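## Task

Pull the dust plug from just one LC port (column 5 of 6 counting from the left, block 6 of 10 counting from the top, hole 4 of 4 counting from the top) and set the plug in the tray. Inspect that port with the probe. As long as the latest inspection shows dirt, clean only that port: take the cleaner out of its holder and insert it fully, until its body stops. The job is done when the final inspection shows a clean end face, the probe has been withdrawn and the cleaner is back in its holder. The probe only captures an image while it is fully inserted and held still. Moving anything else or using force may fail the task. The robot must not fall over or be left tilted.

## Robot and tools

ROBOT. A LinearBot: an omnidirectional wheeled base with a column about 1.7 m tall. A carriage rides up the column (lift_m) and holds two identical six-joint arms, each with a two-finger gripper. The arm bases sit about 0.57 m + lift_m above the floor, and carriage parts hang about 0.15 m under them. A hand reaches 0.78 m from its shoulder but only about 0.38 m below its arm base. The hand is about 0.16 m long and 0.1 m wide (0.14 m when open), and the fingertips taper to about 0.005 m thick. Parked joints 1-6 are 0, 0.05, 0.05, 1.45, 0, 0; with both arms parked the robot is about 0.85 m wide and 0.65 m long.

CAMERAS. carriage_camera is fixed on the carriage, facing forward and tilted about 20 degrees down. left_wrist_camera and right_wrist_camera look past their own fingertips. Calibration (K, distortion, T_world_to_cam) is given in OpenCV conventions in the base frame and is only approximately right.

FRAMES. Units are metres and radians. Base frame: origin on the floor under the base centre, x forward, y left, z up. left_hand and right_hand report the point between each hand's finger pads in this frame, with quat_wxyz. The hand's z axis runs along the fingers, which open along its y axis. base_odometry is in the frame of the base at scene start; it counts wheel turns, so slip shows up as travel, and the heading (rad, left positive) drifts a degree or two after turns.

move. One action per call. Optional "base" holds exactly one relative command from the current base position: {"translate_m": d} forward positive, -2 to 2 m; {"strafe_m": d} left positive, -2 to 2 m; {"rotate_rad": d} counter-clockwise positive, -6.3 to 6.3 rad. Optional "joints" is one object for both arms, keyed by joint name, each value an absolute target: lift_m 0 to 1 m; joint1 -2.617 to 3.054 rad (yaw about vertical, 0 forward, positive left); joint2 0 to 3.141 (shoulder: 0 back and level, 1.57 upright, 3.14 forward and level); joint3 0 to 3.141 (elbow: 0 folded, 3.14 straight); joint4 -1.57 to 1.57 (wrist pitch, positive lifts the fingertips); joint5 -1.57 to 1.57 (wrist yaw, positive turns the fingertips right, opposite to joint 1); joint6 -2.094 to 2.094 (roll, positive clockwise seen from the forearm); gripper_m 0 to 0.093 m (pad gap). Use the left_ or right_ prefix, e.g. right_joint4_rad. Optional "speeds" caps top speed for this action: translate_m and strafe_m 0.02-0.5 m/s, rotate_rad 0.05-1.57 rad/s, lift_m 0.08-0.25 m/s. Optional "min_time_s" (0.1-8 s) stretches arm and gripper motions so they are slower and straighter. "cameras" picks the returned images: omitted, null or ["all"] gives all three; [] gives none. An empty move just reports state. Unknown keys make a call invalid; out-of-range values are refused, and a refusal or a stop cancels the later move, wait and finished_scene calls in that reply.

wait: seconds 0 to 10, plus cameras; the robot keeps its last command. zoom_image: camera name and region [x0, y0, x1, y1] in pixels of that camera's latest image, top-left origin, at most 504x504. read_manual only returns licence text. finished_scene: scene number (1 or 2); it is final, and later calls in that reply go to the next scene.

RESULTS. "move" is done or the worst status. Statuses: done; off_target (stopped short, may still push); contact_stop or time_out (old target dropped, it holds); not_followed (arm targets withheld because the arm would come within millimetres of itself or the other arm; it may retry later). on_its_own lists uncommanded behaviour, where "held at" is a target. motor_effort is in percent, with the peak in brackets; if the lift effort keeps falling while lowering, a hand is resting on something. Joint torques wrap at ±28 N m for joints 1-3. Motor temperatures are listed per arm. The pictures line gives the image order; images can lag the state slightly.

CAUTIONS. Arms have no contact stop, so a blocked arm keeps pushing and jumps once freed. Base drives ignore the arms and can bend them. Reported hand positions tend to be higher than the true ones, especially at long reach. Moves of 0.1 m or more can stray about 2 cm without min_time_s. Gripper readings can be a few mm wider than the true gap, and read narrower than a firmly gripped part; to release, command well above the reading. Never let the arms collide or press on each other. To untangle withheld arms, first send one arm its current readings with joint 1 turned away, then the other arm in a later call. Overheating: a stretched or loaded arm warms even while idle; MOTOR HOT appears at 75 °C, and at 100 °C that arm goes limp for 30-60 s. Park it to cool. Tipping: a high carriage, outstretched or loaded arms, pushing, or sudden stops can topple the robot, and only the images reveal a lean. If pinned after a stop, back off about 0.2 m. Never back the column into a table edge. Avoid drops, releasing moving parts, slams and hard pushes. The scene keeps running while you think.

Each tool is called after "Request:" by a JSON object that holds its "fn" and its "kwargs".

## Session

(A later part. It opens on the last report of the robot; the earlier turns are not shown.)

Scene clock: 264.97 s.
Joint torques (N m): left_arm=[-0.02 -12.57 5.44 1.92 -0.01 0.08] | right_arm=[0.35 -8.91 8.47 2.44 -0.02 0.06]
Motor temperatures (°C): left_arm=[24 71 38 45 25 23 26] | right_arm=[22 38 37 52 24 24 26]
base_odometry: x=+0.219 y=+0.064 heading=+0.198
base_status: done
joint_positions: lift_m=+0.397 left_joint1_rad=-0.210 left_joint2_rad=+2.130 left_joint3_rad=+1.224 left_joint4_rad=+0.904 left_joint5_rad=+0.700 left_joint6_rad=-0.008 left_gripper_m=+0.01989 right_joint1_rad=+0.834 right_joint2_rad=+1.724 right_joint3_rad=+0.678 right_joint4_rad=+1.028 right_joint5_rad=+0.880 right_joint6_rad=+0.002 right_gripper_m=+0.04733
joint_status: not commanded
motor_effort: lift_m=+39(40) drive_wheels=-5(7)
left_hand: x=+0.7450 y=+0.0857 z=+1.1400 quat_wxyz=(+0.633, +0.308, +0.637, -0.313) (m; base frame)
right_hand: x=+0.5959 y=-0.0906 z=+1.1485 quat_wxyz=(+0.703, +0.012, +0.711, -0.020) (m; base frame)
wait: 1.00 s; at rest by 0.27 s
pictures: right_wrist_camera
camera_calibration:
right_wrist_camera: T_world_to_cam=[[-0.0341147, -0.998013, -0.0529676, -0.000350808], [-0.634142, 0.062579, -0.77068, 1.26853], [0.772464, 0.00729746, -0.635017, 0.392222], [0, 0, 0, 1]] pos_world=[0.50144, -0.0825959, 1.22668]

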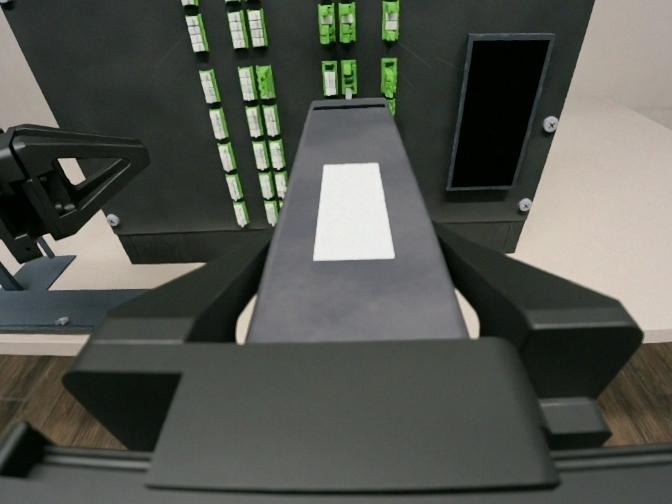

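Request:
{"fn": "move", "kwargs": {"base": {"translate_m":0.0015}, "speeds": {"translate_m":0.02}, "cameras": []}}

Request:
{"fn": "wait", "kwargs": {"seconds": 1, "cameras": ["right_wrist_camera","left_wrist_camera"]}}

Request:
{"fn": "zoom_image", "kwargs": {"camera": "right_wrist_camera", "region": [335, 70, 365, 100]}}

Request:
{"fn": "zoom_image", "kwargs": {"camera": "left_wrist_camera", "region": [365, 75, 415, 125]}}

Scene clock: 265.93 s.
Joint torques (N m): left_arm=[0.01 -12.62 5.44 1.92 0 0.07] | right_arm=[0.14 -8.79 8.38 2.48 0.04 0.1]
Motor temperatures (°C): left_arm=[24 71 38 45 25 23 26] | right_arm=[22 38 37 52 24 24 26]
move: done
base_odometry: x=+0.220 y=+0.064 heading=+0.198
base_status: done
joint_positions: lift_m=+0.397 left_joint1_rad=-0.210 left_joint2_rad=+2.130 left_joint3_rad=+1.224 left_joint4_rad=+0.904 left_joint5_rad=+0.700 left_joint6_rad=-0.008 left_gripper_m=+0.01989 right_joint1_rad=+0.834 right_joint2_rad=+1.724 right_joint3_rad=+0.678 right_joint4_rad=+1.028 right_joint5_rad=+0.877 right_joint6_rad=+0.002 right_gripper_m=+0.04733
joint_status: not commanded
motor_effort: lift_m=+39(40) drive_wheels=+2(8)
left_hand: x=+0.7450 y=+0.0857 z=+1.1399 quat_wxyz=(+0.633, +0.308, +0.637, -0.313) (m; base frame)
right_hand: x=+0.5959 y=-0.0900 z=+1.1485 quat_wxyz=(+0.703, +0.011, +0.711, -0.019) (m; base frame)
pictures: none
No camera images: "cameras" was empty.

Scene clock: 266.93 s.
Joint torques (N m): left_arm=[-0.05 -12.59 5.39 1.91 0 0.08] | right_arm=[0.23 -9.02 8.53 2.51 0.06 0.11]
Motor temperatures (°C): left_arm=[24 71 38 45 25 23 26] | right_arm=[22 38 37 52 24 24 26]
base_odometry: x=+0.220 y=+0.064 heading=+0.198
base_status: done
joint_positions: lift_m=+0.397 left_joint1_rad=-0.210 left_joint2_rad=+2.130 left_joint3_rad=+1.224 left_joint4_rad=+0.904 left_joint5_rad=+0.700 left_joint6_rad=-0.008 left_gripper_m=+0.01989 right_joint1_rad=+0.834 right_joint2_rad=+1.724 right_joint3_rad=+0.678 right_joint4_rad=+1.028 right_joint5_rad=+0.877 right_joint6_rad=+0.002 right_gripper_m=+0.04733
joint_status: not commanded
motor_effort: lift_m=+39(40) drive_wheels=+2(8)
left_hand: x=+0.7450 y=+0.0857 z=+1.1399 quat_wxyz=(+0.633, +0.308, +0.637, -0.313) (m; base frame)
right_hand: x=+0.5959 y=-0.0899 z=+1.1485 quat_wxyz=(+0.703, +0.011, +0.711, -0.019) (m; base frame)
wait: 1.00 s; at rest by 0.27 s
pictures: left_wrist_camera, right_wrist_camera
camera_calibration:
left_wrist_camera: T_world_to_cam=[[-0.799617, -0.600489, -0.00501534, 0.650717], [-0.327548, 0.443136, -0.834472, 1.17296], [0.503313, -0.665615, -0.551028, 0.43239], [0, 0, 0, 1]] pos_world=[0.686897, 0.158774, 1.22032]
right_wrist_camera: T_world_to_cam=[[-0.0306647, -0.998106, -0.0533325, -0.00133344], [-0.634236, 0.0606699, -0.770755, 1.26851], [0.772531, 0.0101904, -0.634895, 0.392423], [0, 0, 0, 1]] pos_world=[0.501332, -0.08229, 1.22678]

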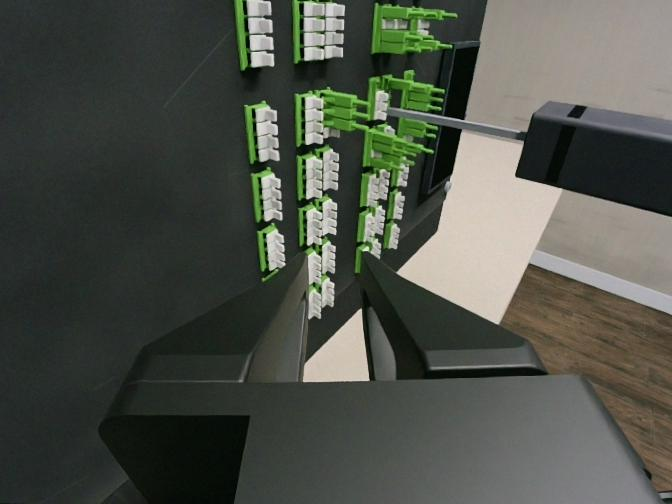

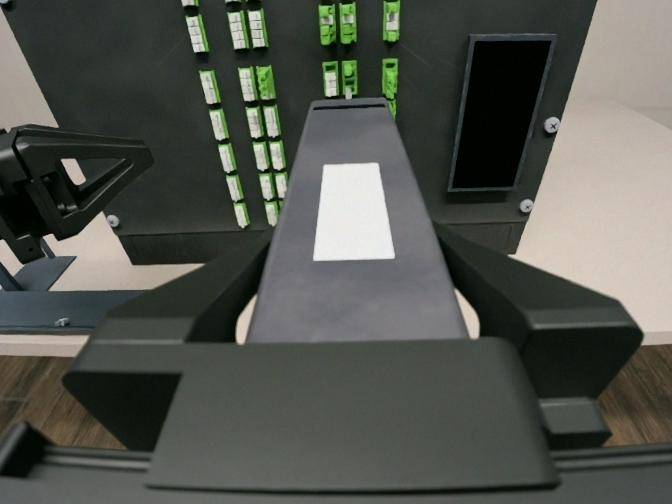

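Scaled by 16.800 from the camera's 672x504 image, which has a finer 960x720 frame.

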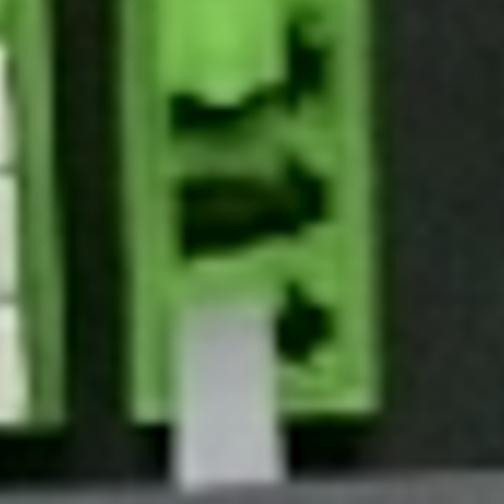

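Scaled by 10.080 from the camera's 672x504 image, which has a finer 960x720 frame.

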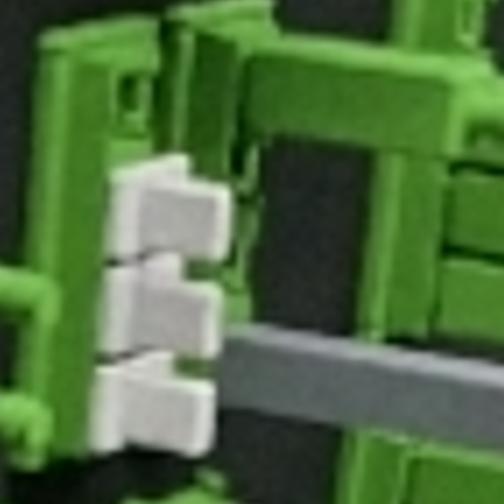

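Request:
{"fn": "move", "kwargs": {"base": {"translate_m":0.003}, "speeds": {"translate_m":0.02}, "cameras": []}}

Request:
{"fn": "wait", "kwargs": {"seconds": 1, "cameras": ["right_wrist_camera","left_wrist_camera"]}}

Request:
{"fn": "zoom_image", "kwargs": {"camera": "right_wrist_camera", "region": [335, 70, 365, 100]}}

Request:
{"fn": "zoom_image", "kwargs": {"camera": "left_wrist_camera", "region": [370, 40, 450, 120]}}

Scene clock: 268.10 s.
Joint torques (N m): left_arm=[-0.03 -12.56 5.39 1.9 0.01 0.08] | right_arm=[0.02 -8.75 8.4 2.46 0.02 0.04]
Motor temperatures (°C): left_arm=[24 71 38 45 25 23 26] | right_arm=[22 38 37 52 24 24 26]
move: done
base_odometry: x=+0.223 y=+0.064 heading=+0.197
base_status: done
joint_positions: lift_m=+0.397 left_joint1_rad=-0.210 left_joint2_rad=+2.130 left_joint3_rad=+1.224 left_joint4_rad=+0.904 left_joint5_rad=+0.700 left_joint6_rad=-0.008 left_gripper_m=+0.01989 right_joint1_rad=+0.834 right_joint2_rad=+1.724 right_joint3_rad=+0.678 right_joint4_rad=+1.029 right_joint5_rad=+0.876 right_joint6_rad=+0.002 right_gripper_m=+0.04733
joint_status: not commanded
motor_effort: lift_m=+39(40) drive_wheels=-6(11)
left_hand: x=+0.7450 y=+0.0857 z=+1.1400 quat_wxyz=(+0.633, +0.308, +0.637, -0.313) (m; base frame)
right_hand: x=+0.5959 y=-0.0897 z=+1.1486 quat_wxyz=(+0.703, +0.011, +0.711, -0.019) (m; base frame)
pictures: none
No camera images: "cameras" was empty.

Scene clock: 269.10 s.
Joint torques (N m): left_arm=[-0.02 -12.53 5.41 1.9 0.01 0.07] | right_arm=[0.27 -8.95 8.49 2.47 -0.04 0.12]
Motor temperatures (°C): left_arm=[24 71 38 45 25 23 26] | right_arm=[22 38 37 52 24 24 26]
base_odometry: x=+0.223 y=+0.064 heading=+0.197
base_status: done
joint_positions: lift_m=+0.397 left_joint1_rad=-0.210 left_joint2_rad=+2.130 left_joint3_rad=+1.224 left_joint4_rad=+0.904 left_joint5_rad=+0.700 left_joint6_rad=-0.008 left_gripper_m=+0.01989 right_joint1_rad=+0.834 right_joint2_rad=+1.724 right_joint3_rad=+0.678 right_joint4_rad=+1.029 right_joint5_rad=+0.876 right_joint6_rad=+0.002 right_gripper_m=+0.04733
joint_status: not commanded
motor_effort: lift_m=+39(40) drive_wheels=+3(11)
left_hand: x=+0.7450 y=+0.0857 z=+1.1400 quat_wxyz=(+0.633, +0.308, +0.637, -0.313) (m; base frame)
right_hand: x=+0.5959 y=-0.0898 z=+1.1486 quat_wxyz=(+0.703, +0.011, +0.711, -0.019) (m; base frame)
wait: 1.00 s; at rest by 0.27 s
pictures: left_wrist_camera, right_wrist_camera
camera_calibration:
left_wrist_camera: T_world_to_cam=[[-0.799625, -0.600477, -0.00522028, 0.65097], [-0.327265, 0.443059, -0.834623, 1.17296], [0.503485, -0.665677, -0.550797, 0.432002], [0, 0, 0, 1]] pos_world=[0.686896, 0.158774, 1.22033]
right_wrist_camera: T_world_to_cam=[[-0.0299221, -0.998117, -0.0535493, -0.00143955], [-0.63411, 0.0603678, -0.770883, 1.26857], [0.772664, 0.0108897, -0.634722, 0.392205], [0, 0, 0, 1]] pos_world=[0.50133, -0.0822889, 1.22679]

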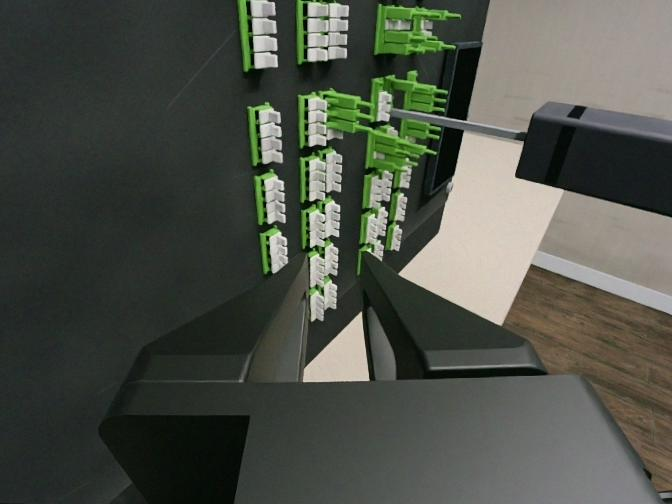

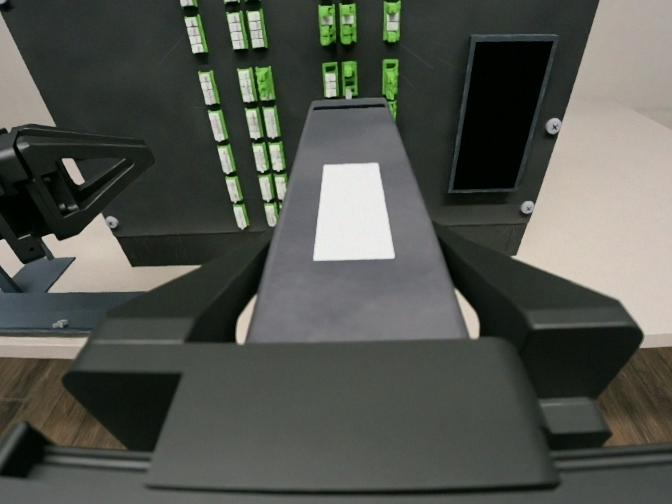

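Scaled by 16.800 from the camera's 672x504 image, which has a finer 960x720 frame.

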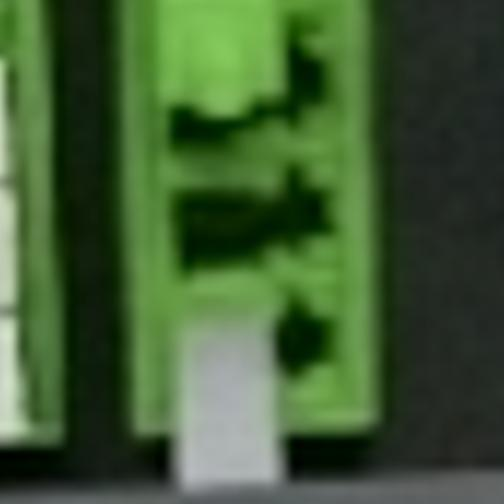

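Scaled by 6.300 from the camera's 672x504 image, which has a finer 960x720 frame.

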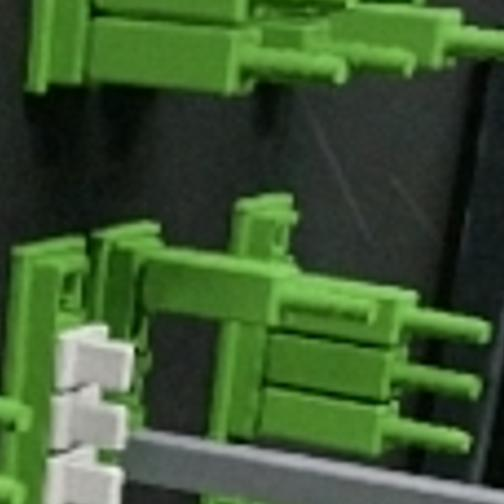

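Request:
{"fn": "move", "kwargs": {"base": {"translate_m":0.003}, "speeds": {"translate_m":0.02}, "cameras": []}}

Request:
{"fn": "move", "kwargs": {"base": {"translate_m":0.003}, "speeds": {"translate_m":0.02}, "cameras": []}}

Request:
{"fn": "wait", "kwargs": {"seconds": 1.5, "cameras": ["right_wrist_camera","left_wrist_camera"]}}

Request:
{"fn": "zoom_image", "kwargs": {"camera": "right_wrist_camera", "region": [335, 70, 365, 100]}}

Request:
{"fn": "zoom_image", "kwargs": {"camera": "left_wrist_camera", "region": [370, 40, 450, 120]}}

Scene clock: 270.30 s.
Joint torques (N m): left_arm=[-0.01 -12.48 5.41 1.89 0.02 0.09] | right_arm=[0.1 -8.72 8.53 2.45 0.01 0.11]
Motor temperatures (°C): left_arm=[24 71 38 45 25 23 26] | right_arm=[22 38 37 52 24 24 26]
move: done
base_odometry: x=+0.226 y=+0.065 heading=+0.197
base_status: done
joint_positions: lift_m=+0.397 left_joint1_rad=-0.210 left_joint2_rad=+2.130 left_joint3_rad=+1.224 left_joint4_rad=+0.905 left_joint5_rad=+0.700 left_joint6_rad=-0.008 left_gripper_m=+0.01989 right_joint1_rad=+0.834 right_joint2_rad=+1.724 right_joint3_rad=+0.678 right_joint4_rad=+1.029 right_joint5_rad=+0.875 right_joint6_rad=+0.002 right_gripper_m=+0.04733
joint_status: not commanded
motor_effort: lift_m=+39(40) drive_wheels=-6(12)
left_hand: x=+0.7450 y=+0.0857 z=+1.1402 quat_wxyz=(+0.633, +0.308, +0.637, -0.313) (m; base frame)
right_hand: x=+0.5959 y=-0.0896 z=+1.1486 quat_wxyz=(+0.703, +0.011, +0.711, -0.019) (m; base frame)
pictures: none
No camera images: "cameras" was empty.

Scene clock: 270.93 s.
Joint torques (N m): left_arm=[0.02 -12.56 5.45 1.89 0 0.06] | right_arm=[0.21 -8.92 8.28 2.43 0.07 0.1]
Motor temperatures (°C): left_arm=[24 71 38 45 25 23 26] | right_arm=[22 38 37 52 24 24 26]
move: done
base_odometry: x=+0.229 y=+0.065 heading=+0.196
base_status: done
joint_positions: lift_m=+0.397 left_joint1_rad=-0.210 left_joint2_rad=+2.130 left_joint3_rad=+1.224 left_joint4_rad=+0.905 left_joint5_rad=+0.700 left_joint6_rad=-0.008 left_gripper_m=+0.01989 right_joint1_rad=+0.835 right_joint2_rad=+1.724 right_joint3_rad=+0.678 right_joint4_rad=+1.028 right_joint5_rad=+0.875 right_joint6_rad=+0.002 right_gripper_m=+0.04733
joint_status: not commanded
motor_effort: lift_m=+39(40) drive_wheels=+3(13)
left_hand: x=+0.7450 y=+0.0857 z=+1.1402 quat_wxyz=(+0.633, +0.308, +0.637, -0.313) (m; base frame)
right_hand: x=+0.5957 y=-0.0893 z=+1.1485 quat_wxyz=(+0.703, +0.010, +0.711, -0.018) (m; base frame)
pictures: none
No camera images: "cameras" was empty.

Scene clock: 272.43 s.
Joint torques (N m): left_arm=[0.02 -12.55 5.48 1.89 0.01 0.07] | right_arm=[0.09 -8.85 8.38 2.5 0.05 0.07]
Motor temperatures (°C): left_arm=[24 71 38 45 25 23 26] | right_arm=[22 38 37 52 24 24 26]
base_odometry: x=+0.229 y=+0.065 heading=+0.196
base_status: done
joint_positions: lift_m=+0.397 left_joint1_rad=-0.210 left_joint2_rad=+2.130 left_joint3_rad=+1.224 left_joint4_rad=+0.905 left_joint5_rad=+0.700 left_joint6_rad=-0.008 left_gripper_m=+0.01989 right_joint1_rad=+0.835 right_joint2_rad=+1.724 right_joint3_rad=+0.678 right_joint4_rad=+1.028 right_joint5_rad=+0.875 right_joint6_rad=+0.002 right_gripper_m=+0.04733
joint_status: not commanded
motor_effort: lift_m=+39(40) drive_wheels=+3(13)
left_hand: x=+0.7450 y=+0.0857 z=+1.1402 quat_wxyz=(+0.633, +0.308, +0.637, -0.313) (m; base frame)
right_hand: x=+0.5957 y=-0.0893 z=+1.1485 quat_wxyz=(+0.703, +0.010, +0.711, -0.018) (m; base frame)
wait: 1.50 s; at rest by 0.27 s
pictures: left_wrist_camera, right_wrist_camera
camera_calibration:
left_wrist_camera: T_world_to_cam=[[-0.79963, -0.600466, -0.00571384, 0.651492], [-0.326633, 0.442916, -0.834947, 1.173], [0.503888, -0.665782, -0.550301, 0.431244], [0, 0, 0, 1]] pos_world=[0.686793, 0.158775, 1.22043]
right_wrist_camera: T_world_to_cam=[[-0.0280109, -0.998199, -0.0530556, -0.00261503], [-0.634599, 0.0587664, -0.770604, 1.26818], [0.772334, 0.0120838, -0.635102, 0.392945], [0, 0, 0, 1]] pos_world=[0.501226, -0.0818847, 1.22668]

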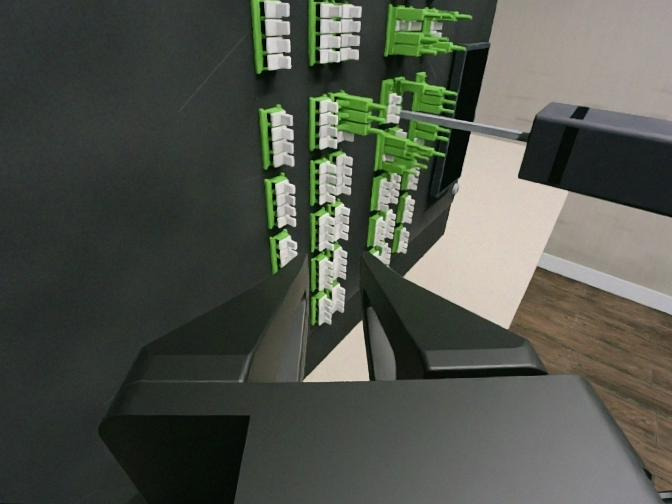

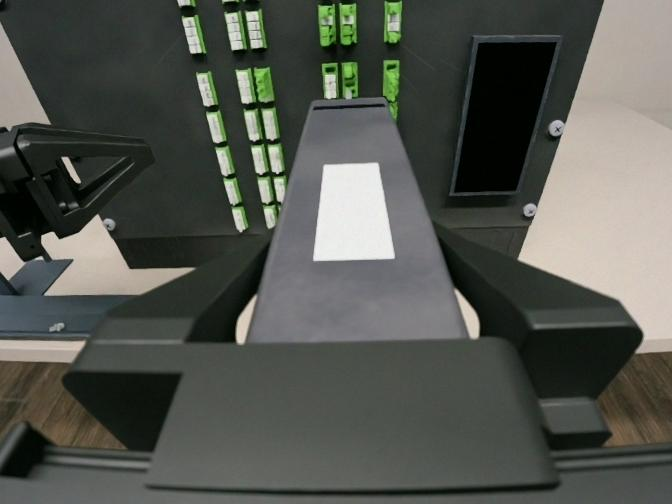

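Scaled by 16.800 from the camera's 672x504 image, which has a finer 960x720 frame.

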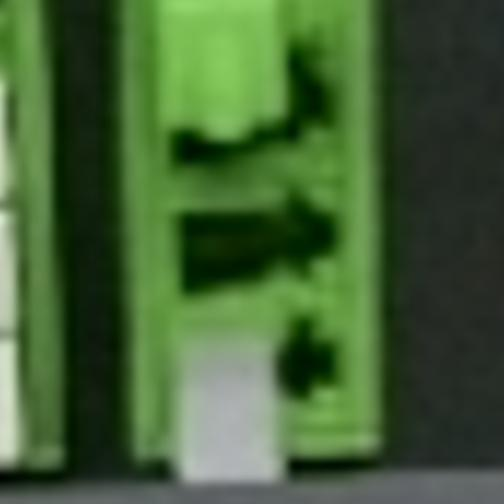

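Scaled by 6.300 from the camera's 672x504 image, which has a finer 960x720 frame.

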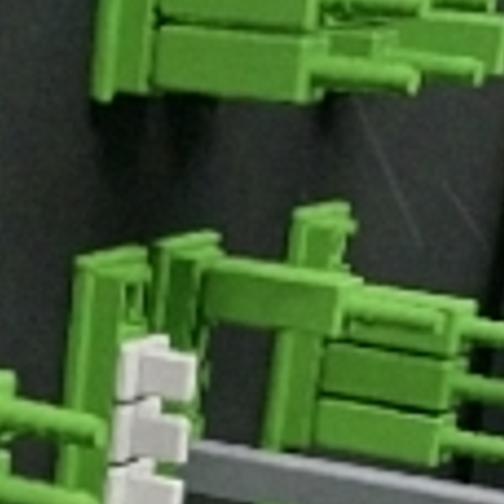

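Request:
{"fn": "move", "kwargs": {"base": {"translate_m":0.003}, "speeds": {"translate_m":0.02}, "cameras": []}}

Request:
{"fn": "move", "kwargs": {"base": {"translate_m":0.003}, "speeds": {"translate_m":0.02}, "cameras": []}}

Request:
{"fn": "wait", "kwargs": {"seconds": 1.5, "cameras": ["right_wrist_camera","left_wrist_camera"]}}

Request:
{"fn": "zoom_image", "kwargs": {"camera": "right_wrist_camera", "region": [335, 70, 365, 100]}}

Scene clock: 273.27 s.
Joint torques (N m): left_arm=[0.03 -12.53 5.42 1.91 0.02 0.06] | right_arm=[-0.81 -8.73 8.29 2.46 -0.13 0.08]
Motor temperatures (°C): left_arm=[24 71 38 45 25 23 26] | right_arm=[22 38 37 52 24 24 26]
move: done
base_odometry: x=+0.232 y=+0.065 heading=+0.196
base_status: done
joint_positions: lift_m=+0.397 left_joint1_rad=-0.210 left_joint2_rad=+2.130 left_joint3_rad=+1.224 left_joint4_rad=+0.905 left_joint5_rad=+0.700 left_joint6_rad=-0.008 left_gripper_m=+0.01989 right_joint1_rad=+0.842 right_joint2_rad=+1.724 right_joint3_rad=+0.678 right_joint4_rad=+1.028 right_joint5_rad=+0.889 right_joint6_rad=+0.002 right_gripper_m=+0.04733
joint_status: not commanded
motor_effort: lift_m=+39(40) drive_wheels=+3(12)
left_hand: x=+0.7449 y=+0.0855 z=+1.1402 quat_wxyz=(+0.633, +0.308, +0.637, -0.314) (m; base frame)
right_hand: x=+0.5939 y=-0.0888 z=+1.1485 quat_wxyz=(+0.703, +0.012, +0.711, -0.021) (m; base frame)
pictures: none
No camera images: "cameras" was empty.

Scene clock: 273.93 s.
Joint torques (N m): left_arm=[0.06 -12.56 5.45 1.89 0 0.08] | right_arm=[-1.57 -8.81 8.46 2.41 -0.28 0.09]
Motor temperatures (°C): left_arm=[24 71 38 45 25 23 26] | right_arm=[22 38 37 52 24 24 26]
move: done
base_odometry: x=+0.235 y=+0.066 heading=+0.195
base_status: done
joint_positions: lift_m=+0.397 left_joint1_rad=-0.210 left_joint2_rad=+2.130 left_joint3_rad=+1.224 left_joint4_rad=+0.905 left_joint5_rad=+0.700 left_joint6_rad=-0.008 left_gripper_m=+0.01989 right_joint1_rad=+0.851 right_joint2_rad=+1.724 right_joint3_rad=+0.678 right_joint4_rad=+1.027 right_joint5_rad=+0.899 right_joint6_rad=+0.002 right_gripper_m=+0.04733
joint_status: not commanded
motor_effort: lift_m=+40(40) drive_wheels=+3(12)
left_hand: x=+0.7449 y=+0.0855 z=+1.1402 quat_wxyz=(+0.633, +0.308, +0.637, -0.314) (m; base frame)
right_hand: x=+0.5920 y=-0.0874 z=+1.1484 quat_wxyz=(+0.703, +0.013, +0.711, -0.022) (m; base frame)
pictures: none
No camera images: "cameras" was empty.

Scene clock: 275.43 s.
Joint torques (N m): left_arm=[0.01 -12.52 5.46 1.91 0.01 0.07] | right_arm=[-1.52 -8.68 8.61 2.47 -0.24 -0.01]
Motor temperatures (°C): left_arm=[24 71 38 45 25 23 26] | right_arm=[22 38 37 52 24 24 26]
base_odometry: x=+0.235 y=+0.066 heading=+0.195
base_status: done
joint_positions: lift_m=+0.397 left_joint1_rad=-0.210 left_joint2_rad=+2.130 left_joint3_rad=+1.224 left_joint4_rad=+0.905 left_joint5_rad=+0.700 left_joint6_rad=-0.008 left_gripper_m=+0.01989 right_joint1_rad=+0.851 right_joint2_rad=+1.724 right_joint3_rad=+0.678 right_joint4_rad=+1.027 right_joint5_rad=+0.899 right_joint6_rad=+0.002 right_gripper_m=+0.04733
joint_status: not commanded
motor_effort: lift_m=+39(40) drive_wheels=+3(12)
left_hand: x=+0.7449 y=+0.0855 z=+1.1402 quat_wxyz=(+0.633, +0.308, +0.637, -0.314) (m; base frame)
right_hand: x=+0.5920 y=-0.0874 z=+1.1484 quat_wxyz=(+0.703, +0.013, +0.711, -0.022) (m; base frame)
wait: 1.50 s; at rest by 0.27 s
pictures: left_wrist_camera, right_wrist_camera
camera_calibration:
left_wrist_camera: T_world_to_cam=[[-0.799883, -0.600129, -0.0056993, 0.651453], [-0.326462, 0.443054, -0.834941, 1.17286], [0.503597, -0.665994, -0.550311, 0.431474], [0, 0, 0, 1]] pos_world=[0.686691, 0.158674, 1.22043]
right_wrist_camera: T_world_to_cam=[[-0.0364145, -0.997976, -0.0521269, 0.00302209], [-0.634217, 0.0633895, -0.770552, 1.26579], [0.772297, 0.00500042, -0.635242, 0.395381], [0, 0, 0, 1]] pos_world=[0.497546, -0.0791991, 1.22668]

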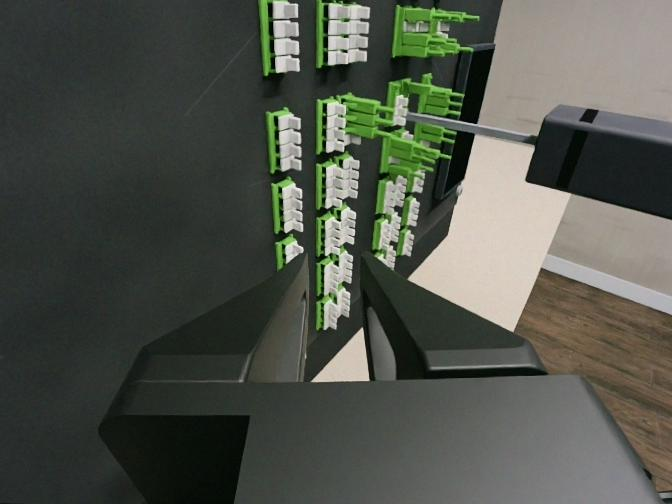

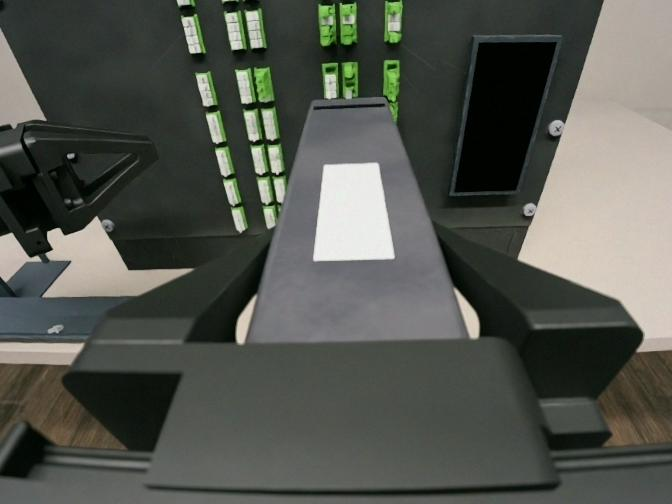

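Scaled by 16.800 from the camera's 672x504 image, which has a finer 960x720 frame.

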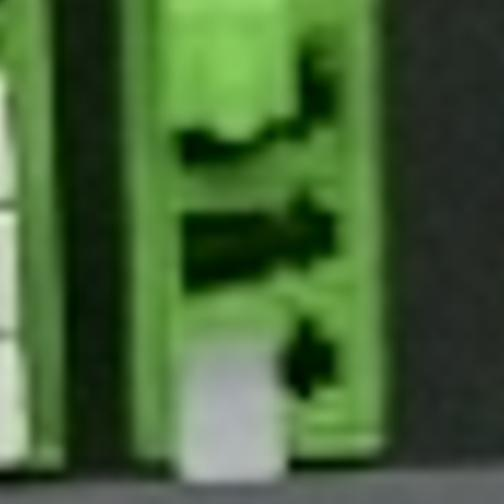

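Request:
{"fn": "zoom_image", "kwargs": {"camera": "right_wrist_camera", "region": [440, 20, 570, 210]}}

Request:
{"fn": "zoom_image", "kwargs": {"camera": "right_wrist_camera", "region": [290, 90, 410, 270]}}

Request:
{"fn": "zoom_image", "kwargs": {"camera": "right_wrist_camera", "region": [340, 80, 360, 110]}}

Request:
{"fn": "zoom_image", "kwargs": {"camera": "left_wrist_camera", "region": [380, 50, 560, 200]}}

Scaled by 2.653 from the camera's 672x504 image, which has a finer 960x720 frame.

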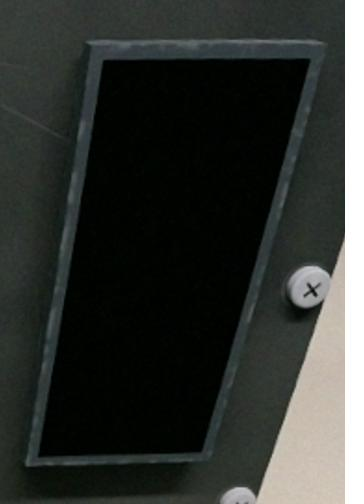

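Scaled by 2.800 from the camera's 672x504 image, which has a finer 960x720 frame.

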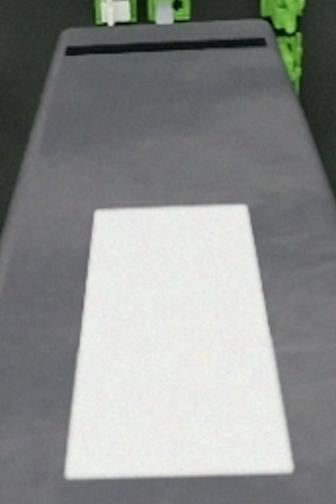

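Scaled by 16.800 from the camera's 672x504 image, which has a finer 960x720 frame.

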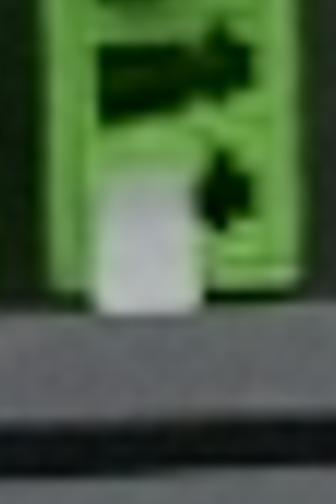

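Scaled by 2.800 from the camera's 672x504 image, which has a finer 960x720 frame.

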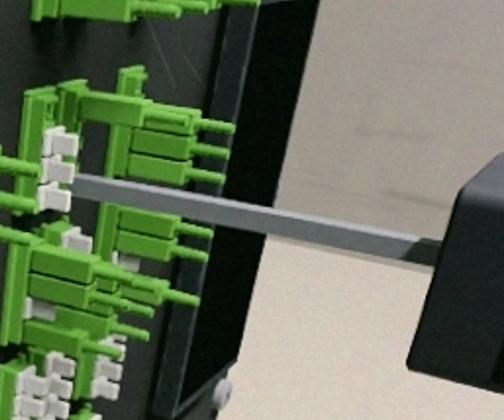

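Request:
{"fn": "wait", "kwargs": {"seconds": 4, "cameras": ["right_wrist_camera","carriage_camera"]}}

Request:
{"fn": "zoom_image", "kwargs": {"camera": "carriage_camera", "region": [240, 130, 460, 320]}}

Scene clock: 281.00 s.
Joint torques (N m): left_arm=[0.05 -12.49 5.44 1.9 0.01 0.07] | right_arm=[-1.31 -8.96 8.44 2.49 -0.29 0.08]
Motor temperatures (°C): left_arm=[24 72 38 45 25 23 26] | right_arm=[22 38 37 53 24 24 26]
base_odometry: x=+0.235 y=+0.066 heading=+0.195
base_status: done
joint_positions: lift_m=+0.397 left_joint1_rad=-0.210 left_joint2_rad=+2.130 left_joint3_rad=+1.224 left_joint4_rad=+0.905 left_joint5_rad=+0.700 left_joint6_rad=-0.008 left_gripper_m=+0.01989 right_joint1_rad=+0.851 right_joint2_rad=+1.724 right_joint3_rad=+0.678 right_joint4_rad=+1.027 right_joint5_rad=+0.899 right_joint6_rad=+0.002 right_gripper_m=+0.04733
joint_status: not commanded
motor_effort: lift_m=+39(40) drive_wheels=+4(12)
left_hand: x=+0.7449 y=+0.0855 z=+1.1402 quat_wxyz=(+0.633, +0.308, +0.637, -0.314) (m; base frame)
right_hand: x=+0.5920 y=-0.0874 z=+1.1484 quat_wxyz=(+0.703, +0.013, +0.711, -0.022) (m; base frame)
wait: 4.00 s; at rest from the start
pictures: carriage_camera, right_wrist_camera
camera_calibration:
carriage_camera: T_world_to_cam=[[-0.0363689, -0.998764, -0.033866, 0.0548353], [-0.390446, 0.0453962, -0.919506, 1.31275], [0.919907, -0.0202185, -0.391615, 0.435969], [0, 0, 0, 1]] pos_world=[0.113502, 0.00398818, 1.37967]
right_wrist_camera: T_world_to_cam=[[-0.0364145, -0.997976, -0.0521269, 0.00302209], [-0.634217, 0.0633895, -0.770552, 1.26579], [0.772297, 0.00500042, -0.635242, 0.395381], [0, 0, 0, 1]] pos_world=[0.497546, -0.0791991, 1.22668]

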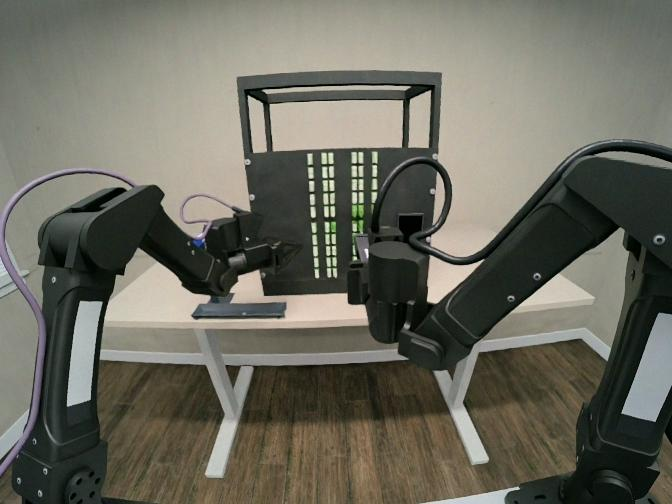

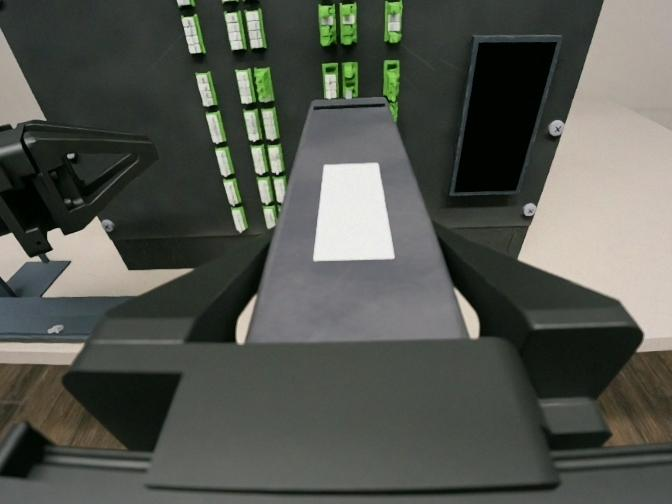

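Scaled by 2.291 from the camera's 672x504 image, which has a finer 960x720 frame.

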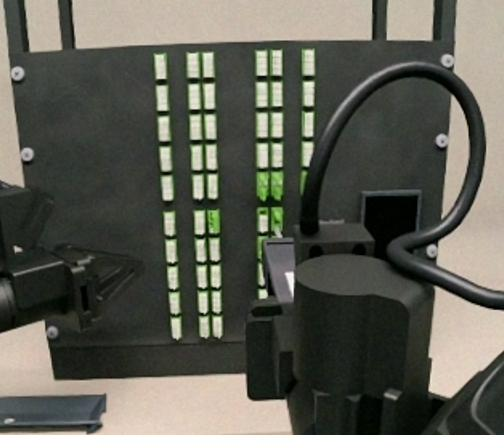

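Request:
{"fn": "move", "kwargs": {"base": {"translate_m":-0.002}, "speeds": {"translate_m":0.02}, "cameras": []}}

Request:
{"fn": "move", "kwargs": {"joints": {"right_joint1_rad":0.80,"right_joint5_rad":0.86,"lift_m":0.3972}, "min_time_s": 1, "cameras": ["right_wrist_camera"]}}

Request:
{"fn": "wait", "kwargs": {"seconds": 1, "cameras": ["right_wrist_camera"]}}

Request:
{"fn": "zoom_image", "kwargs": {"camera": "right_wrist_camera", "region": [335, 70, 365, 100]}}

Scene clock: 282.30 s.
Joint torques (N m): left_arm=[0.05 -12.49 5.42 1.92 0.02 0.07] | right_arm=[-0.92 -8.91 8.38 2.48 -0.15 0.04]
Motor temperatures (°C): left_arm=[24 72 38 45 25 23 26] | right_arm=[22 38 37 53 24 24 26]
move: done
base_odometry: x=+0.233 y=+0.065 heading=+0.195
base_status: done
joint_positions: lift_m=+0.397 left_joint1_rad=-0.210 left_joint2_rad=+2.130 left_joint3_rad=+1.224 left_joint4_rad=+0.905 left_joint5_rad=+0.700 left_joint6_rad=-0.008 left_gripper_m=+0.01989 right_joint1_rad=+0.843 right_joint2_rad=+1.724 right_joint3_rad=+0.678 right_joint4_rad=+1.027 right_joint5_rad=+0.888 right_joint6_rad=+0.002 right_gripper_m=+0.04733
joint_status: not commanded
motor_effort: lift_m=+39(40) drive_wheels=+2(12)
left_hand: x=+0.7449 y=+0.0855 z=+1.1403 quat_wxyz=(+0.633, +0.308, +0.637, -0.313) (m; base frame)
right_hand: x=+0.5938 y=-0.0883 z=+1.1483 quat_wxyz=(+0.703, +0.011, +0.711, -0.020) (m; base frame)
pictures: none
No camera images: "cameras" was empty.

Scene clock: 283.60 s.
Joint torques (N m): left_arm=[0.06 -12.55 5.39 1.91 0.01 0.06] | right_arm=[-3.7 -8.91 8.4 2.43 -0.27 0.04]
Motor temperatures (°C): left_arm=[24 72 38 45 25 23 26] | right_arm=[22 38 37 53 24 24 26]
move: off_target
base_odometry: x=+0.233 y=+0.065 heading=+0.195
base_status: not commanded
joint_positions: lift_m=+0.397 left_joint1_rad=-0.210 left_joint2_rad=+2.130 left_joint3_rad=+1.224 left_joint4_rad=+0.905 left_joint5_rad=+0.700 left_joint6_rad=-0.008 left_gripper_m=+0.01989 right_joint1_rad=+0.841 right_joint2_rad=+1.724 right_joint3_rad=+0.678 right_joint4_rad=+1.027 right_joint5_rad=+0.885 right_joint6_rad=+0.002 right_gripper_m=+0.04733
joint_status: right_joint1_rad off_target (ended at +0.841, target +0.800); the others done
motor_effort: lift_m=+41(42) drive_wheels=+2(2)
left_hand: x=+0.7449 y=+0.0855 z=+1.1404 quat_wxyz=(+0.633, +0.308, +0.637, -0.313) (m; base frame)
right_hand: x=+0.5943 y=-0.0887 z=+1.1485 quat_wxyz=(+0.703, +0.011, +0.711, -0.020) (m; base frame)
pictures: right_wrist_camera
camera_calibration:
right_wrist_camera: T_world_to_cam=[[-0.0318361, -0.99814, -0.0519967, -0.00103876], [-0.634876, 0.0603748, -0.770251, 1.26715], [0.771958, 0.00848968, -0.635617, 0.394597], [0, 0, 0, 1]] pos_world=[0.499836, -0.0808905, 1.22678]

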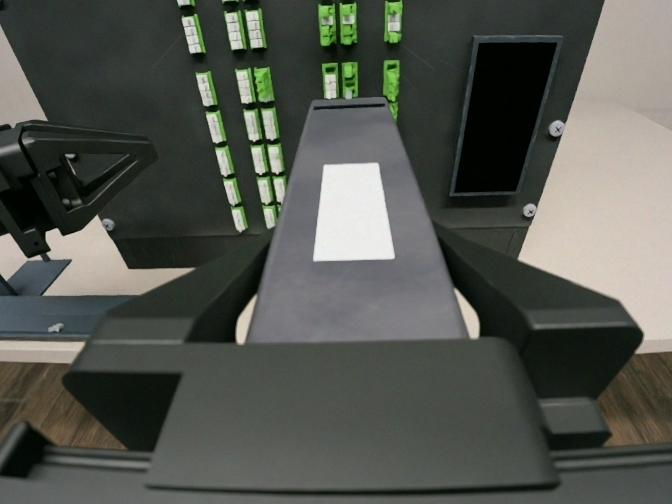

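Scene clock: 284.60 s.
Joint torques (N m): left_arm=[0.1 -12.51 5.39 1.89 0.01 0.08] | right_arm=[-3.58 -8.81 8.49 2.46 -0.24 0.09]
Motor temperatures (°C): left_arm=[24 72 38 45 25 23 26] | right_arm=[22 38 37 53 24 24 26]
base_odometry: x=+0.233 y=+0.065 heading=+0.195
base_status: not commanded
joint_positions: lift_m=+0.397 left_joint1_rad=-0.210 left_joint2_rad=+2.130 left_joint3_rad=+1.224 left_joint4_rad=+0.905 left_joint5_rad=+0.700 left_joint6_rad=-0.008 left_gripper_m=+0.01989 right_joint1_rad=+0.841 right_joint2_rad=+1.724 right_joint3_rad=+0.678 right_joint4_rad=+1.027 right_joint5_rad=+0.885 right_joint6_rad=+0.002 right_gripper_m=+0.04733
joint_status: right_joint1_rad off_target (ended at +0.841, target +0.800); the others done
motor_effort: lift_m=+41(42) drive_wheels=+2(2)
left_hand: x=+0.7449 y=+0.0855 z=+1.1404 quat_wxyz=(+0.633, +0.308, +0.637, -0.313) (m; base frame)
right_hand: x=+0.5943 y=-0.0887 z=+1.1485 quat_wxyz=(+0.703, +0.011, +0.711, -0.020) (m; base frame)
wait: 1.00 s; at rest by 0.27 s
pictures: right_wrist_camera
camera_calibration:
right_wrist_camera: T_world_to_cam=[[-0.0318361, -0.99814, -0.0519967, -0.00103876], [-0.634876, 0.0603748, -0.770251, 1.26715], [0.771958, 0.00848968, -0.635617, 0.394597], [0, 0, 0, 1]] pos_world=[0.499836, -0.0808905, 1.22678]

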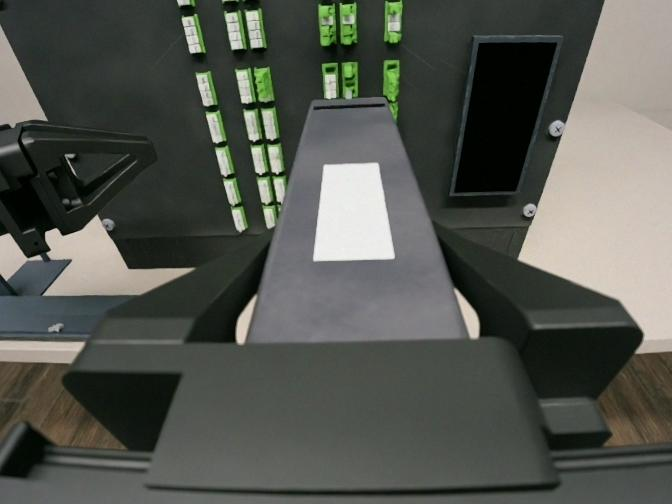

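Scaled by 16.800 from the camera's 672x504 image, which has a finer 960x720 frame.

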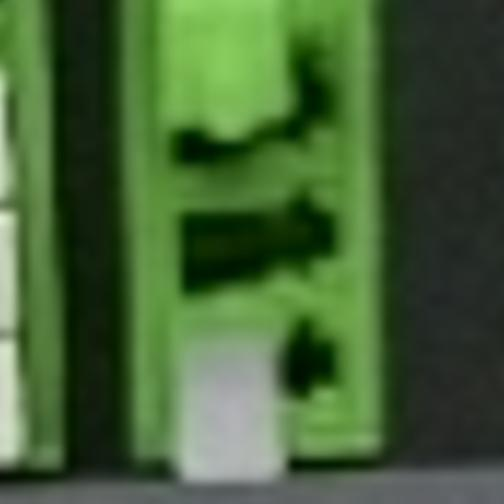

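Request:
{"fn": "move", "kwargs": {"joints": {"lift_m":0.3980}, "speeds": {"lift_m":0.08}, "cameras": []}}

Request:
{"fn": "move", "kwargs": {"joints": {"lift_m":0.3988}, "speeds": {"lift_m":0.08}, "cameras": []}}

Request:
{"fn": "move", "kwargs": {"joints": {"lift_m":0.397}, "speeds": {"lift_m":0.08}, "cameras": []}}

Request:
{"fn": "move", "kwargs": {"joints": {"lift_m":0.396}, "speeds": {"lift_m":0.08}, "cameras": []}}

Request:
{"fn": "move", "kwargs": {"joints": {"lift_m":0.395}, "speeds": {"lift_m":0.08}, "cameras": ["right_wrist_camera"]}}

Scene clock: 285.53 s.
Joint torques (N m): left_arm=[0.12 -12.51 5.41 1.9 0.01 0.07] | right_arm=[-3.44 -8.73 8.36 2.45 -0.21 0.11]
Motor temperatures (°C): left_arm=[24 72 38 45 25 23 26] | right_arm=[23 38 37 53 24 24 26]
move: done
base_odometry: x=+0.233 y=+0.065 heading=+0.195
base_status: not commanded
joint_positions: lift_m=+0.398 left_joint1_rad=-0.210 left_joint2_rad=+2.130 left_joint3_rad=+1.224 left_joint4_rad=+0.905 left_joint5_rad=+0.700 left_joint6_rad=-0.008 left_gripper_m=+0.01989 right_joint1_rad=+0.840 right_joint2_rad=+1.724 right_joint3_rad=+0.678 right_joint4_rad=+1.024 right_joint5_rad=+0.884 right_joint6_rad=+0.002 right_gripper_m=+0.04733
joint_status: all done
motor_effort: lift_m=+40(44) drive_wheels=+2(3)
left_hand: x=+0.7449 y=+0.0855 z=+1.1414 quat_wxyz=(+0.634, +0.308, +0.637, -0.313) (m; base frame)
right_hand: x=+0.5945 y=-0.0888 z=+1.1487 quat_wxyz=(+0.702, +0.010, +0.712, -0.021) (m; base frame)
pictures: none
No camera images: "cameras" was empty.

Scene clock: 285.83 s.
Joint torques (N m): left_arm=[0.05 -12.48 5.39 1.89 0.01 0.06] | right_arm=[-3.54 -9.05 8.34 2.53 -0.29 0.05]
Motor temperatures (°C): left_arm=[24 72 38 45 25 23 26] | right_arm=[23 38 37 53 24 24 26]
move: done
base_odometry: x=+0.233 y=+0.065 heading=+0.195
base_status: not commanded
joint_positions: lift_m=+0.399 left_joint1_rad=-0.210 left_joint2_rad=+2.130 left_joint3_rad=+1.224 left_joint4_rad=+0.906 left_joint5_rad=+0.700 left_joint6_rad=-0.008 left_gripper_m=+0.01989 right_joint1_rad=+0.840 right_joint2_rad=+1.724 right_joint3_rad=+0.678 right_joint4_rad=+1.021 right_joint5_rad=+0.884 right_joint6_rad=+0.002 right_gripper_m=+0.04733
joint_status: all done
motor_effort: lift_m=+40(44) drive_wheels=+3(3)
left_hand: x=+0.7449 y=+0.0855 z=+1.1422 quat_wxyz=(+0.634, +0.308, +0.637, -0.313) (m; base frame)
right_hand: x=+0.5945 y=-0.0888 z=+1.1490 quat_wxyz=(+0.701, +0.009, +0.713, -0.021) (m; base frame)
pictures: none
No camera images: "cameras" was empty.

Scene clock: 286.20 s.
Joint torques (N m): left_arm=[-0.08 -12.55 5.45 1.91 0 0.07] | right_arm=[-3.23 -8.87 8.42 2.5 -0.2 0.07]
Motor temperatures (°C): left_arm=[24 72 38 45 25 23 26] | right_arm=[23 38 37 53 24 24 26]
move: done
base_odometry: x=+0.233 y=+0.065 heading=+0.195
base_status: not commanded
joint_positions: lift_m=+0.397 left_joint1_rad=-0.210 left_joint2_rad=+2.130 left_joint3_rad=+1.224 left_joint4_rad=+0.904 left_joint5_rad=+0.700 left_joint6_rad=-0.008 left_gripper_m=+0.01989 right_joint1_rad=+0.837 right_joint2_rad=+1.724 right_joint3_rad=+0.678 right_joint4_rad=+1.026 right_joint5_rad=+0.880 right_joint6_rad=+0.002 right_gripper_m=+0.04733
joint_status: all done
motor_effort: lift_m=+40(41) drive_wheels=+3(4)
left_hand: x=+0.7449 y=+0.0855 z=+1.1401 quat_wxyz=(+0.633, +0.308, +0.637, -0.314) (m; base frame)
right_hand: x=+0.5951 y=-0.0891 z=+1.1481 quat_wxyz=(+0.702, +0.010, +0.712, -0.020) (m; base frame)
pictures: none
No camera images: "cameras" was empty.

Scene clock: 286.60 s.
Joint torques (N m): left_arm=[0.05 -12.51 5.41 1.91 0.01 0.06] | right_arm=[-2.78 -8.8 8.62 2.48 -0.15 0.08]
Motor temperatures (°C): left_arm=[24 72 38 45 25 23 26] | right_arm=[23 38 37 53 24 24 26]
move: done
base_odometry: x=+0.233 y=+0.065 heading=+0.195
base_status: not commanded
joint_positions: lift_m=+0.396 left_joint1_rad=-0.210 left_joint2_rad=+2.130 left_joint3_rad=+1.224 left_joint4_rad=+0.904 left_joint5_rad=+0.700 left_joint6_rad=-0.008 left_gripper_m=+0.01989 right_joint1_rad=+0.832 right_joint2_rad=+1.724 right_joint3_rad=+0.678 right_joint4_rad=+1.029 right_joint5_rad=+0.873 right_joint6_rad=+0.002 right_gripper_m=+0.04733
joint_status: all done
motor_effort: lift_m=+40(41) drive_wheels=+3(4)
left_hand: x=+0.7450 y=+0.0855 z=+1.1391 quat_wxyz=(+0.633, +0.308, +0.637, -0.313) (m; base frame)
right_hand: x=+0.5964 y=-0.0901 z=+1.1476 quat_wxyz=(+0.703, +0.011, +0.711, -0.019) (m; base frame)
pictures: none
No camera images: "cameras" was empty.

Scene clock: 287.00 s.
Joint torques (N m): left_arm=[0.1 -12.46 5.46 1.9 0.01 0.06] | right_arm=[-2.44 -8.88 8.28 2.44 -0.12 0.09]
Motor temperatures (°C): left_arm=[24 72 38 45 25 23 26] | right_arm=[23 38 37 53 24 24 26]
move: done
base_odometry: x=+0.233 y=+0.065 heading=+0.195
base_status: not commanded
joint_positions: lift_m=+0.395 left_joint1_rad=-0.210 left_joint2_rad=+2.130 left_joint3_rad=+1.224 left_joint4_rad=+0.903 left_joint5_rad=+0.700 left_joint6_rad=-0.008 left_gripper_m=+0.01989 right_joint1_rad=+0.828 right_joint2_rad=+1.724 right_joint3_rad=+0.678 right_joint4_rad=+1.031 right_joint5_rad=+0.868 right_joint6_rad=+0.002 right_gripper_m=+0.04733
joint_status: all done
motor_effort: lift_m=+40(41) drive_wheels=+3(3)
left_hand: x=+0.7450 y=+0.0855 z=+1.1378 quat_wxyz=(+0.633, +0.308, +0.638, -0.314) (m; base frame)
right_hand: x=+0.5972 y=-0.0906 z=+1.1471 quat_wxyz=(+0.704, +0.011, +0.710, -0.017) (m; base frame)
pictures: right_wrist_camera
camera_calibration:
right_wrist_camera: T_world_to_cam=[[-0.0275534, -0.998067, -0.0557113, -0.00112264], [-0.632876, 0.0605575, -0.771881, 1.26879], [0.773763, 0.0139904, -0.633321, 0.388274], [0, 0, 0, 1]] pos_world=[0.502522, -0.0833872, 1.22519]

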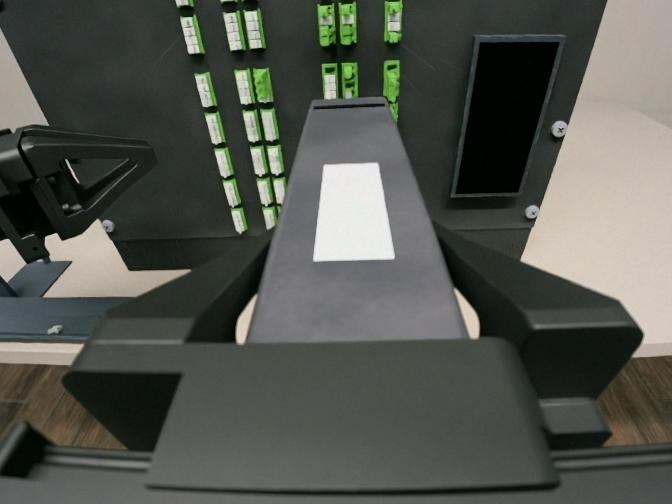

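Request:
{"fn": "move", "kwargs": {"joints": {"lift_m":0.394}, "speeds": {"lift_m":0.08}, "cameras": []}}

Request:
{"fn": "move", "kwargs": {"joints": {"lift_m":0.393}, "speeds": {"lift_m":0.08}, "cameras": []}}

Request:
{"fn": "move", "kwargs": {"joints": {"lift_m":0.392}, "speeds": {"lift_m":0.08}, "cameras": ["right_wrist_camera"]}}

Scene clock: 287.63 s.
Joint torques (N m): left_arm=[0.08 -12.53 5.46 1.94 0.02 0.07] | right_arm=[-2.41 -8.77 8.39 2.38 -0.07 0.06]
Motor temperatures (°C): left_arm=[24 72 38 45 25 23 26] | right_arm=[23 38 37 53 24 24 26]
move: done
base_odometry: x=+0.233 y=+0.065 heading=+0.195
base_status: not commanded
joint_positions: lift_m=+0.394 left_joint1_rad=-0.210 left_joint2_rad=+2.130 left_joint3_rad=+1.224 left_joint4_rad=+0.903 left_joint5_rad=+0.700 left_joint6_rad=-0.008 left_gripper_m=+0.01989 right_joint1_rad=+0.828 right_joint2_rad=+1.724 right_joint3_rad=+0.678 right_joint4_rad=+1.035 right_joint5_rad=+0.868 right_joint6_rad=+0.002 right_gripper_m=+0.04733
joint_status: all done
motor_effort: lift_m=+40(41) drive_wheels=+3(3)
left_hand: x=+0.7450 y=+0.0855 z=+1.1368 quat_wxyz=(+0.633, +0.308, +0.638, -0.314) (m; base frame)
right_hand: x=+0.5972 y=-0.0906 z=+1.1468 quat_wxyz=(+0.704, +0.012, +0.709, -0.016) (m; base frame)
pictures: none
No camera images: "cameras" was empty.

Scene clock: 287.93 s.
Joint torques (N m): left_arm=[-0.02 -12.53 5.42 1.91 0.02 0.06] | right_arm=[-2.33 -8.88 8.32 2.37 -0.08 0.13]
Motor temperatures (°C): left_arm=[24 72 38 45 25 23 26] | right_arm=[23 38 37 53 24 24 26]
move: done
base_odometry: x=+0.233 y=+0.065 heading=+0.195
base_status: not commanded
joint_positions: lift_m=+0.393 left_joint1_rad=-0.210 left_joint2_rad=+2.130 left_joint3_rad=+1.224 left_joint4_rad=+0.903 left_joint5_rad=+0.700 left_joint6_rad=-0.008 left_gripper_m=+0.01989 right_joint1_rad=+0.828 right_joint2_rad=+1.724 right_joint3_rad=+0.678 right_joint4_rad=+1.038 right_joint5_rad=+0.868 right_joint6_rad=+0.002 right_gripper_m=+0.04733
joint_status: all done
motor_effort: lift_m=+40(41) drive_wheels=+3(3)
left_hand: x=+0.7450 y=+0.0855 z=+1.1359 quat_wxyz=(+0.633, +0.308, +0.638, -0.314) (m; base frame)
right_hand: x=+0.5972 y=-0.0906 z=+1.1464 quat_wxyz=(+0.705, +0.013, +0.709, -0.015) (m; base frame)
pictures: none
No camera images: "cameras" was empty.

Scene clock: 288.23 s.
Joint torques (N m): left_arm=[0.06 -12.51 5.45 1.91 0 0.08] | right_arm=[-2.28 -8.85 8.42 2.3 -0.11 0.07]
Motor temperatures (°C): left_arm=[24 72 38 45 25 23 26] | right_arm=[23 38 37 53 24 24 26]
move: done
base_odometry: x=+0.233 y=+0.065 heading=+0.195
base_status: not commanded
joint_positions: lift_m=+0.392 left_joint1_rad=-0.210 left_joint2_rad=+2.130 left_joint3_rad=+1.224 left_joint4_rad=+0.904 left_joint5_rad=+0.700 left_joint6_rad=-0.008 left_gripper_m=+0.01989 right_joint1_rad=+0.828 right_joint2_rad=+1.724 right_joint3_rad=+0.678 right_joint4_rad=+1.041 right_joint5_rad=+0.868 right_joint6_rad=+0.002 right_gripper_m=+0.04733
joint_status: all done
motor_effort: lift_m=+40(41) drive_wheels=+3(3)
left_hand: x=+0.7450 y=+0.0855 z=+1.1352 quat_wxyz=(+0.633, +0.308, +0.637, -0.313) (m; base frame)
right_hand: x=+0.5972 y=-0.0905 z=+1.1459 quat_wxyz=(+0.706, +0.013, +0.708, -0.015) (m; base frame)
pictures: right_wrist_camera
camera_calibration:
right_wrist_camera: T_world_to_cam=[[-0.0271471, -0.997654, -0.062845, 0.00671562], [-0.627922, 0.0659359, -0.775478, 1.2695], [0.777803, 0.0184098, -0.628239, 0.379679], [0, 0, 0, 1]] pos_world=[0.502014, -0.0839956, 1.22342]

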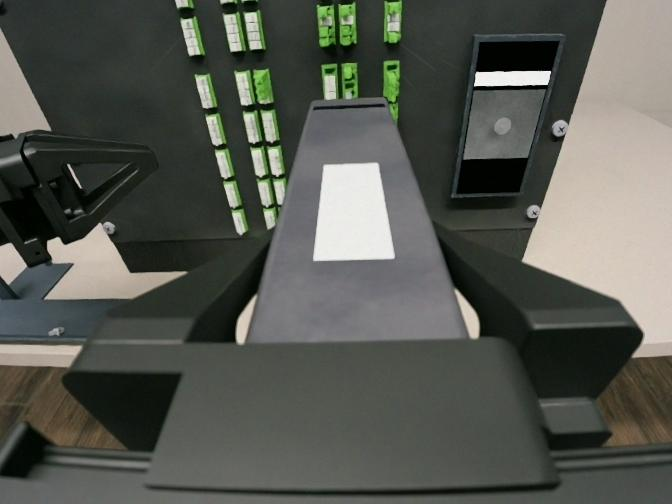

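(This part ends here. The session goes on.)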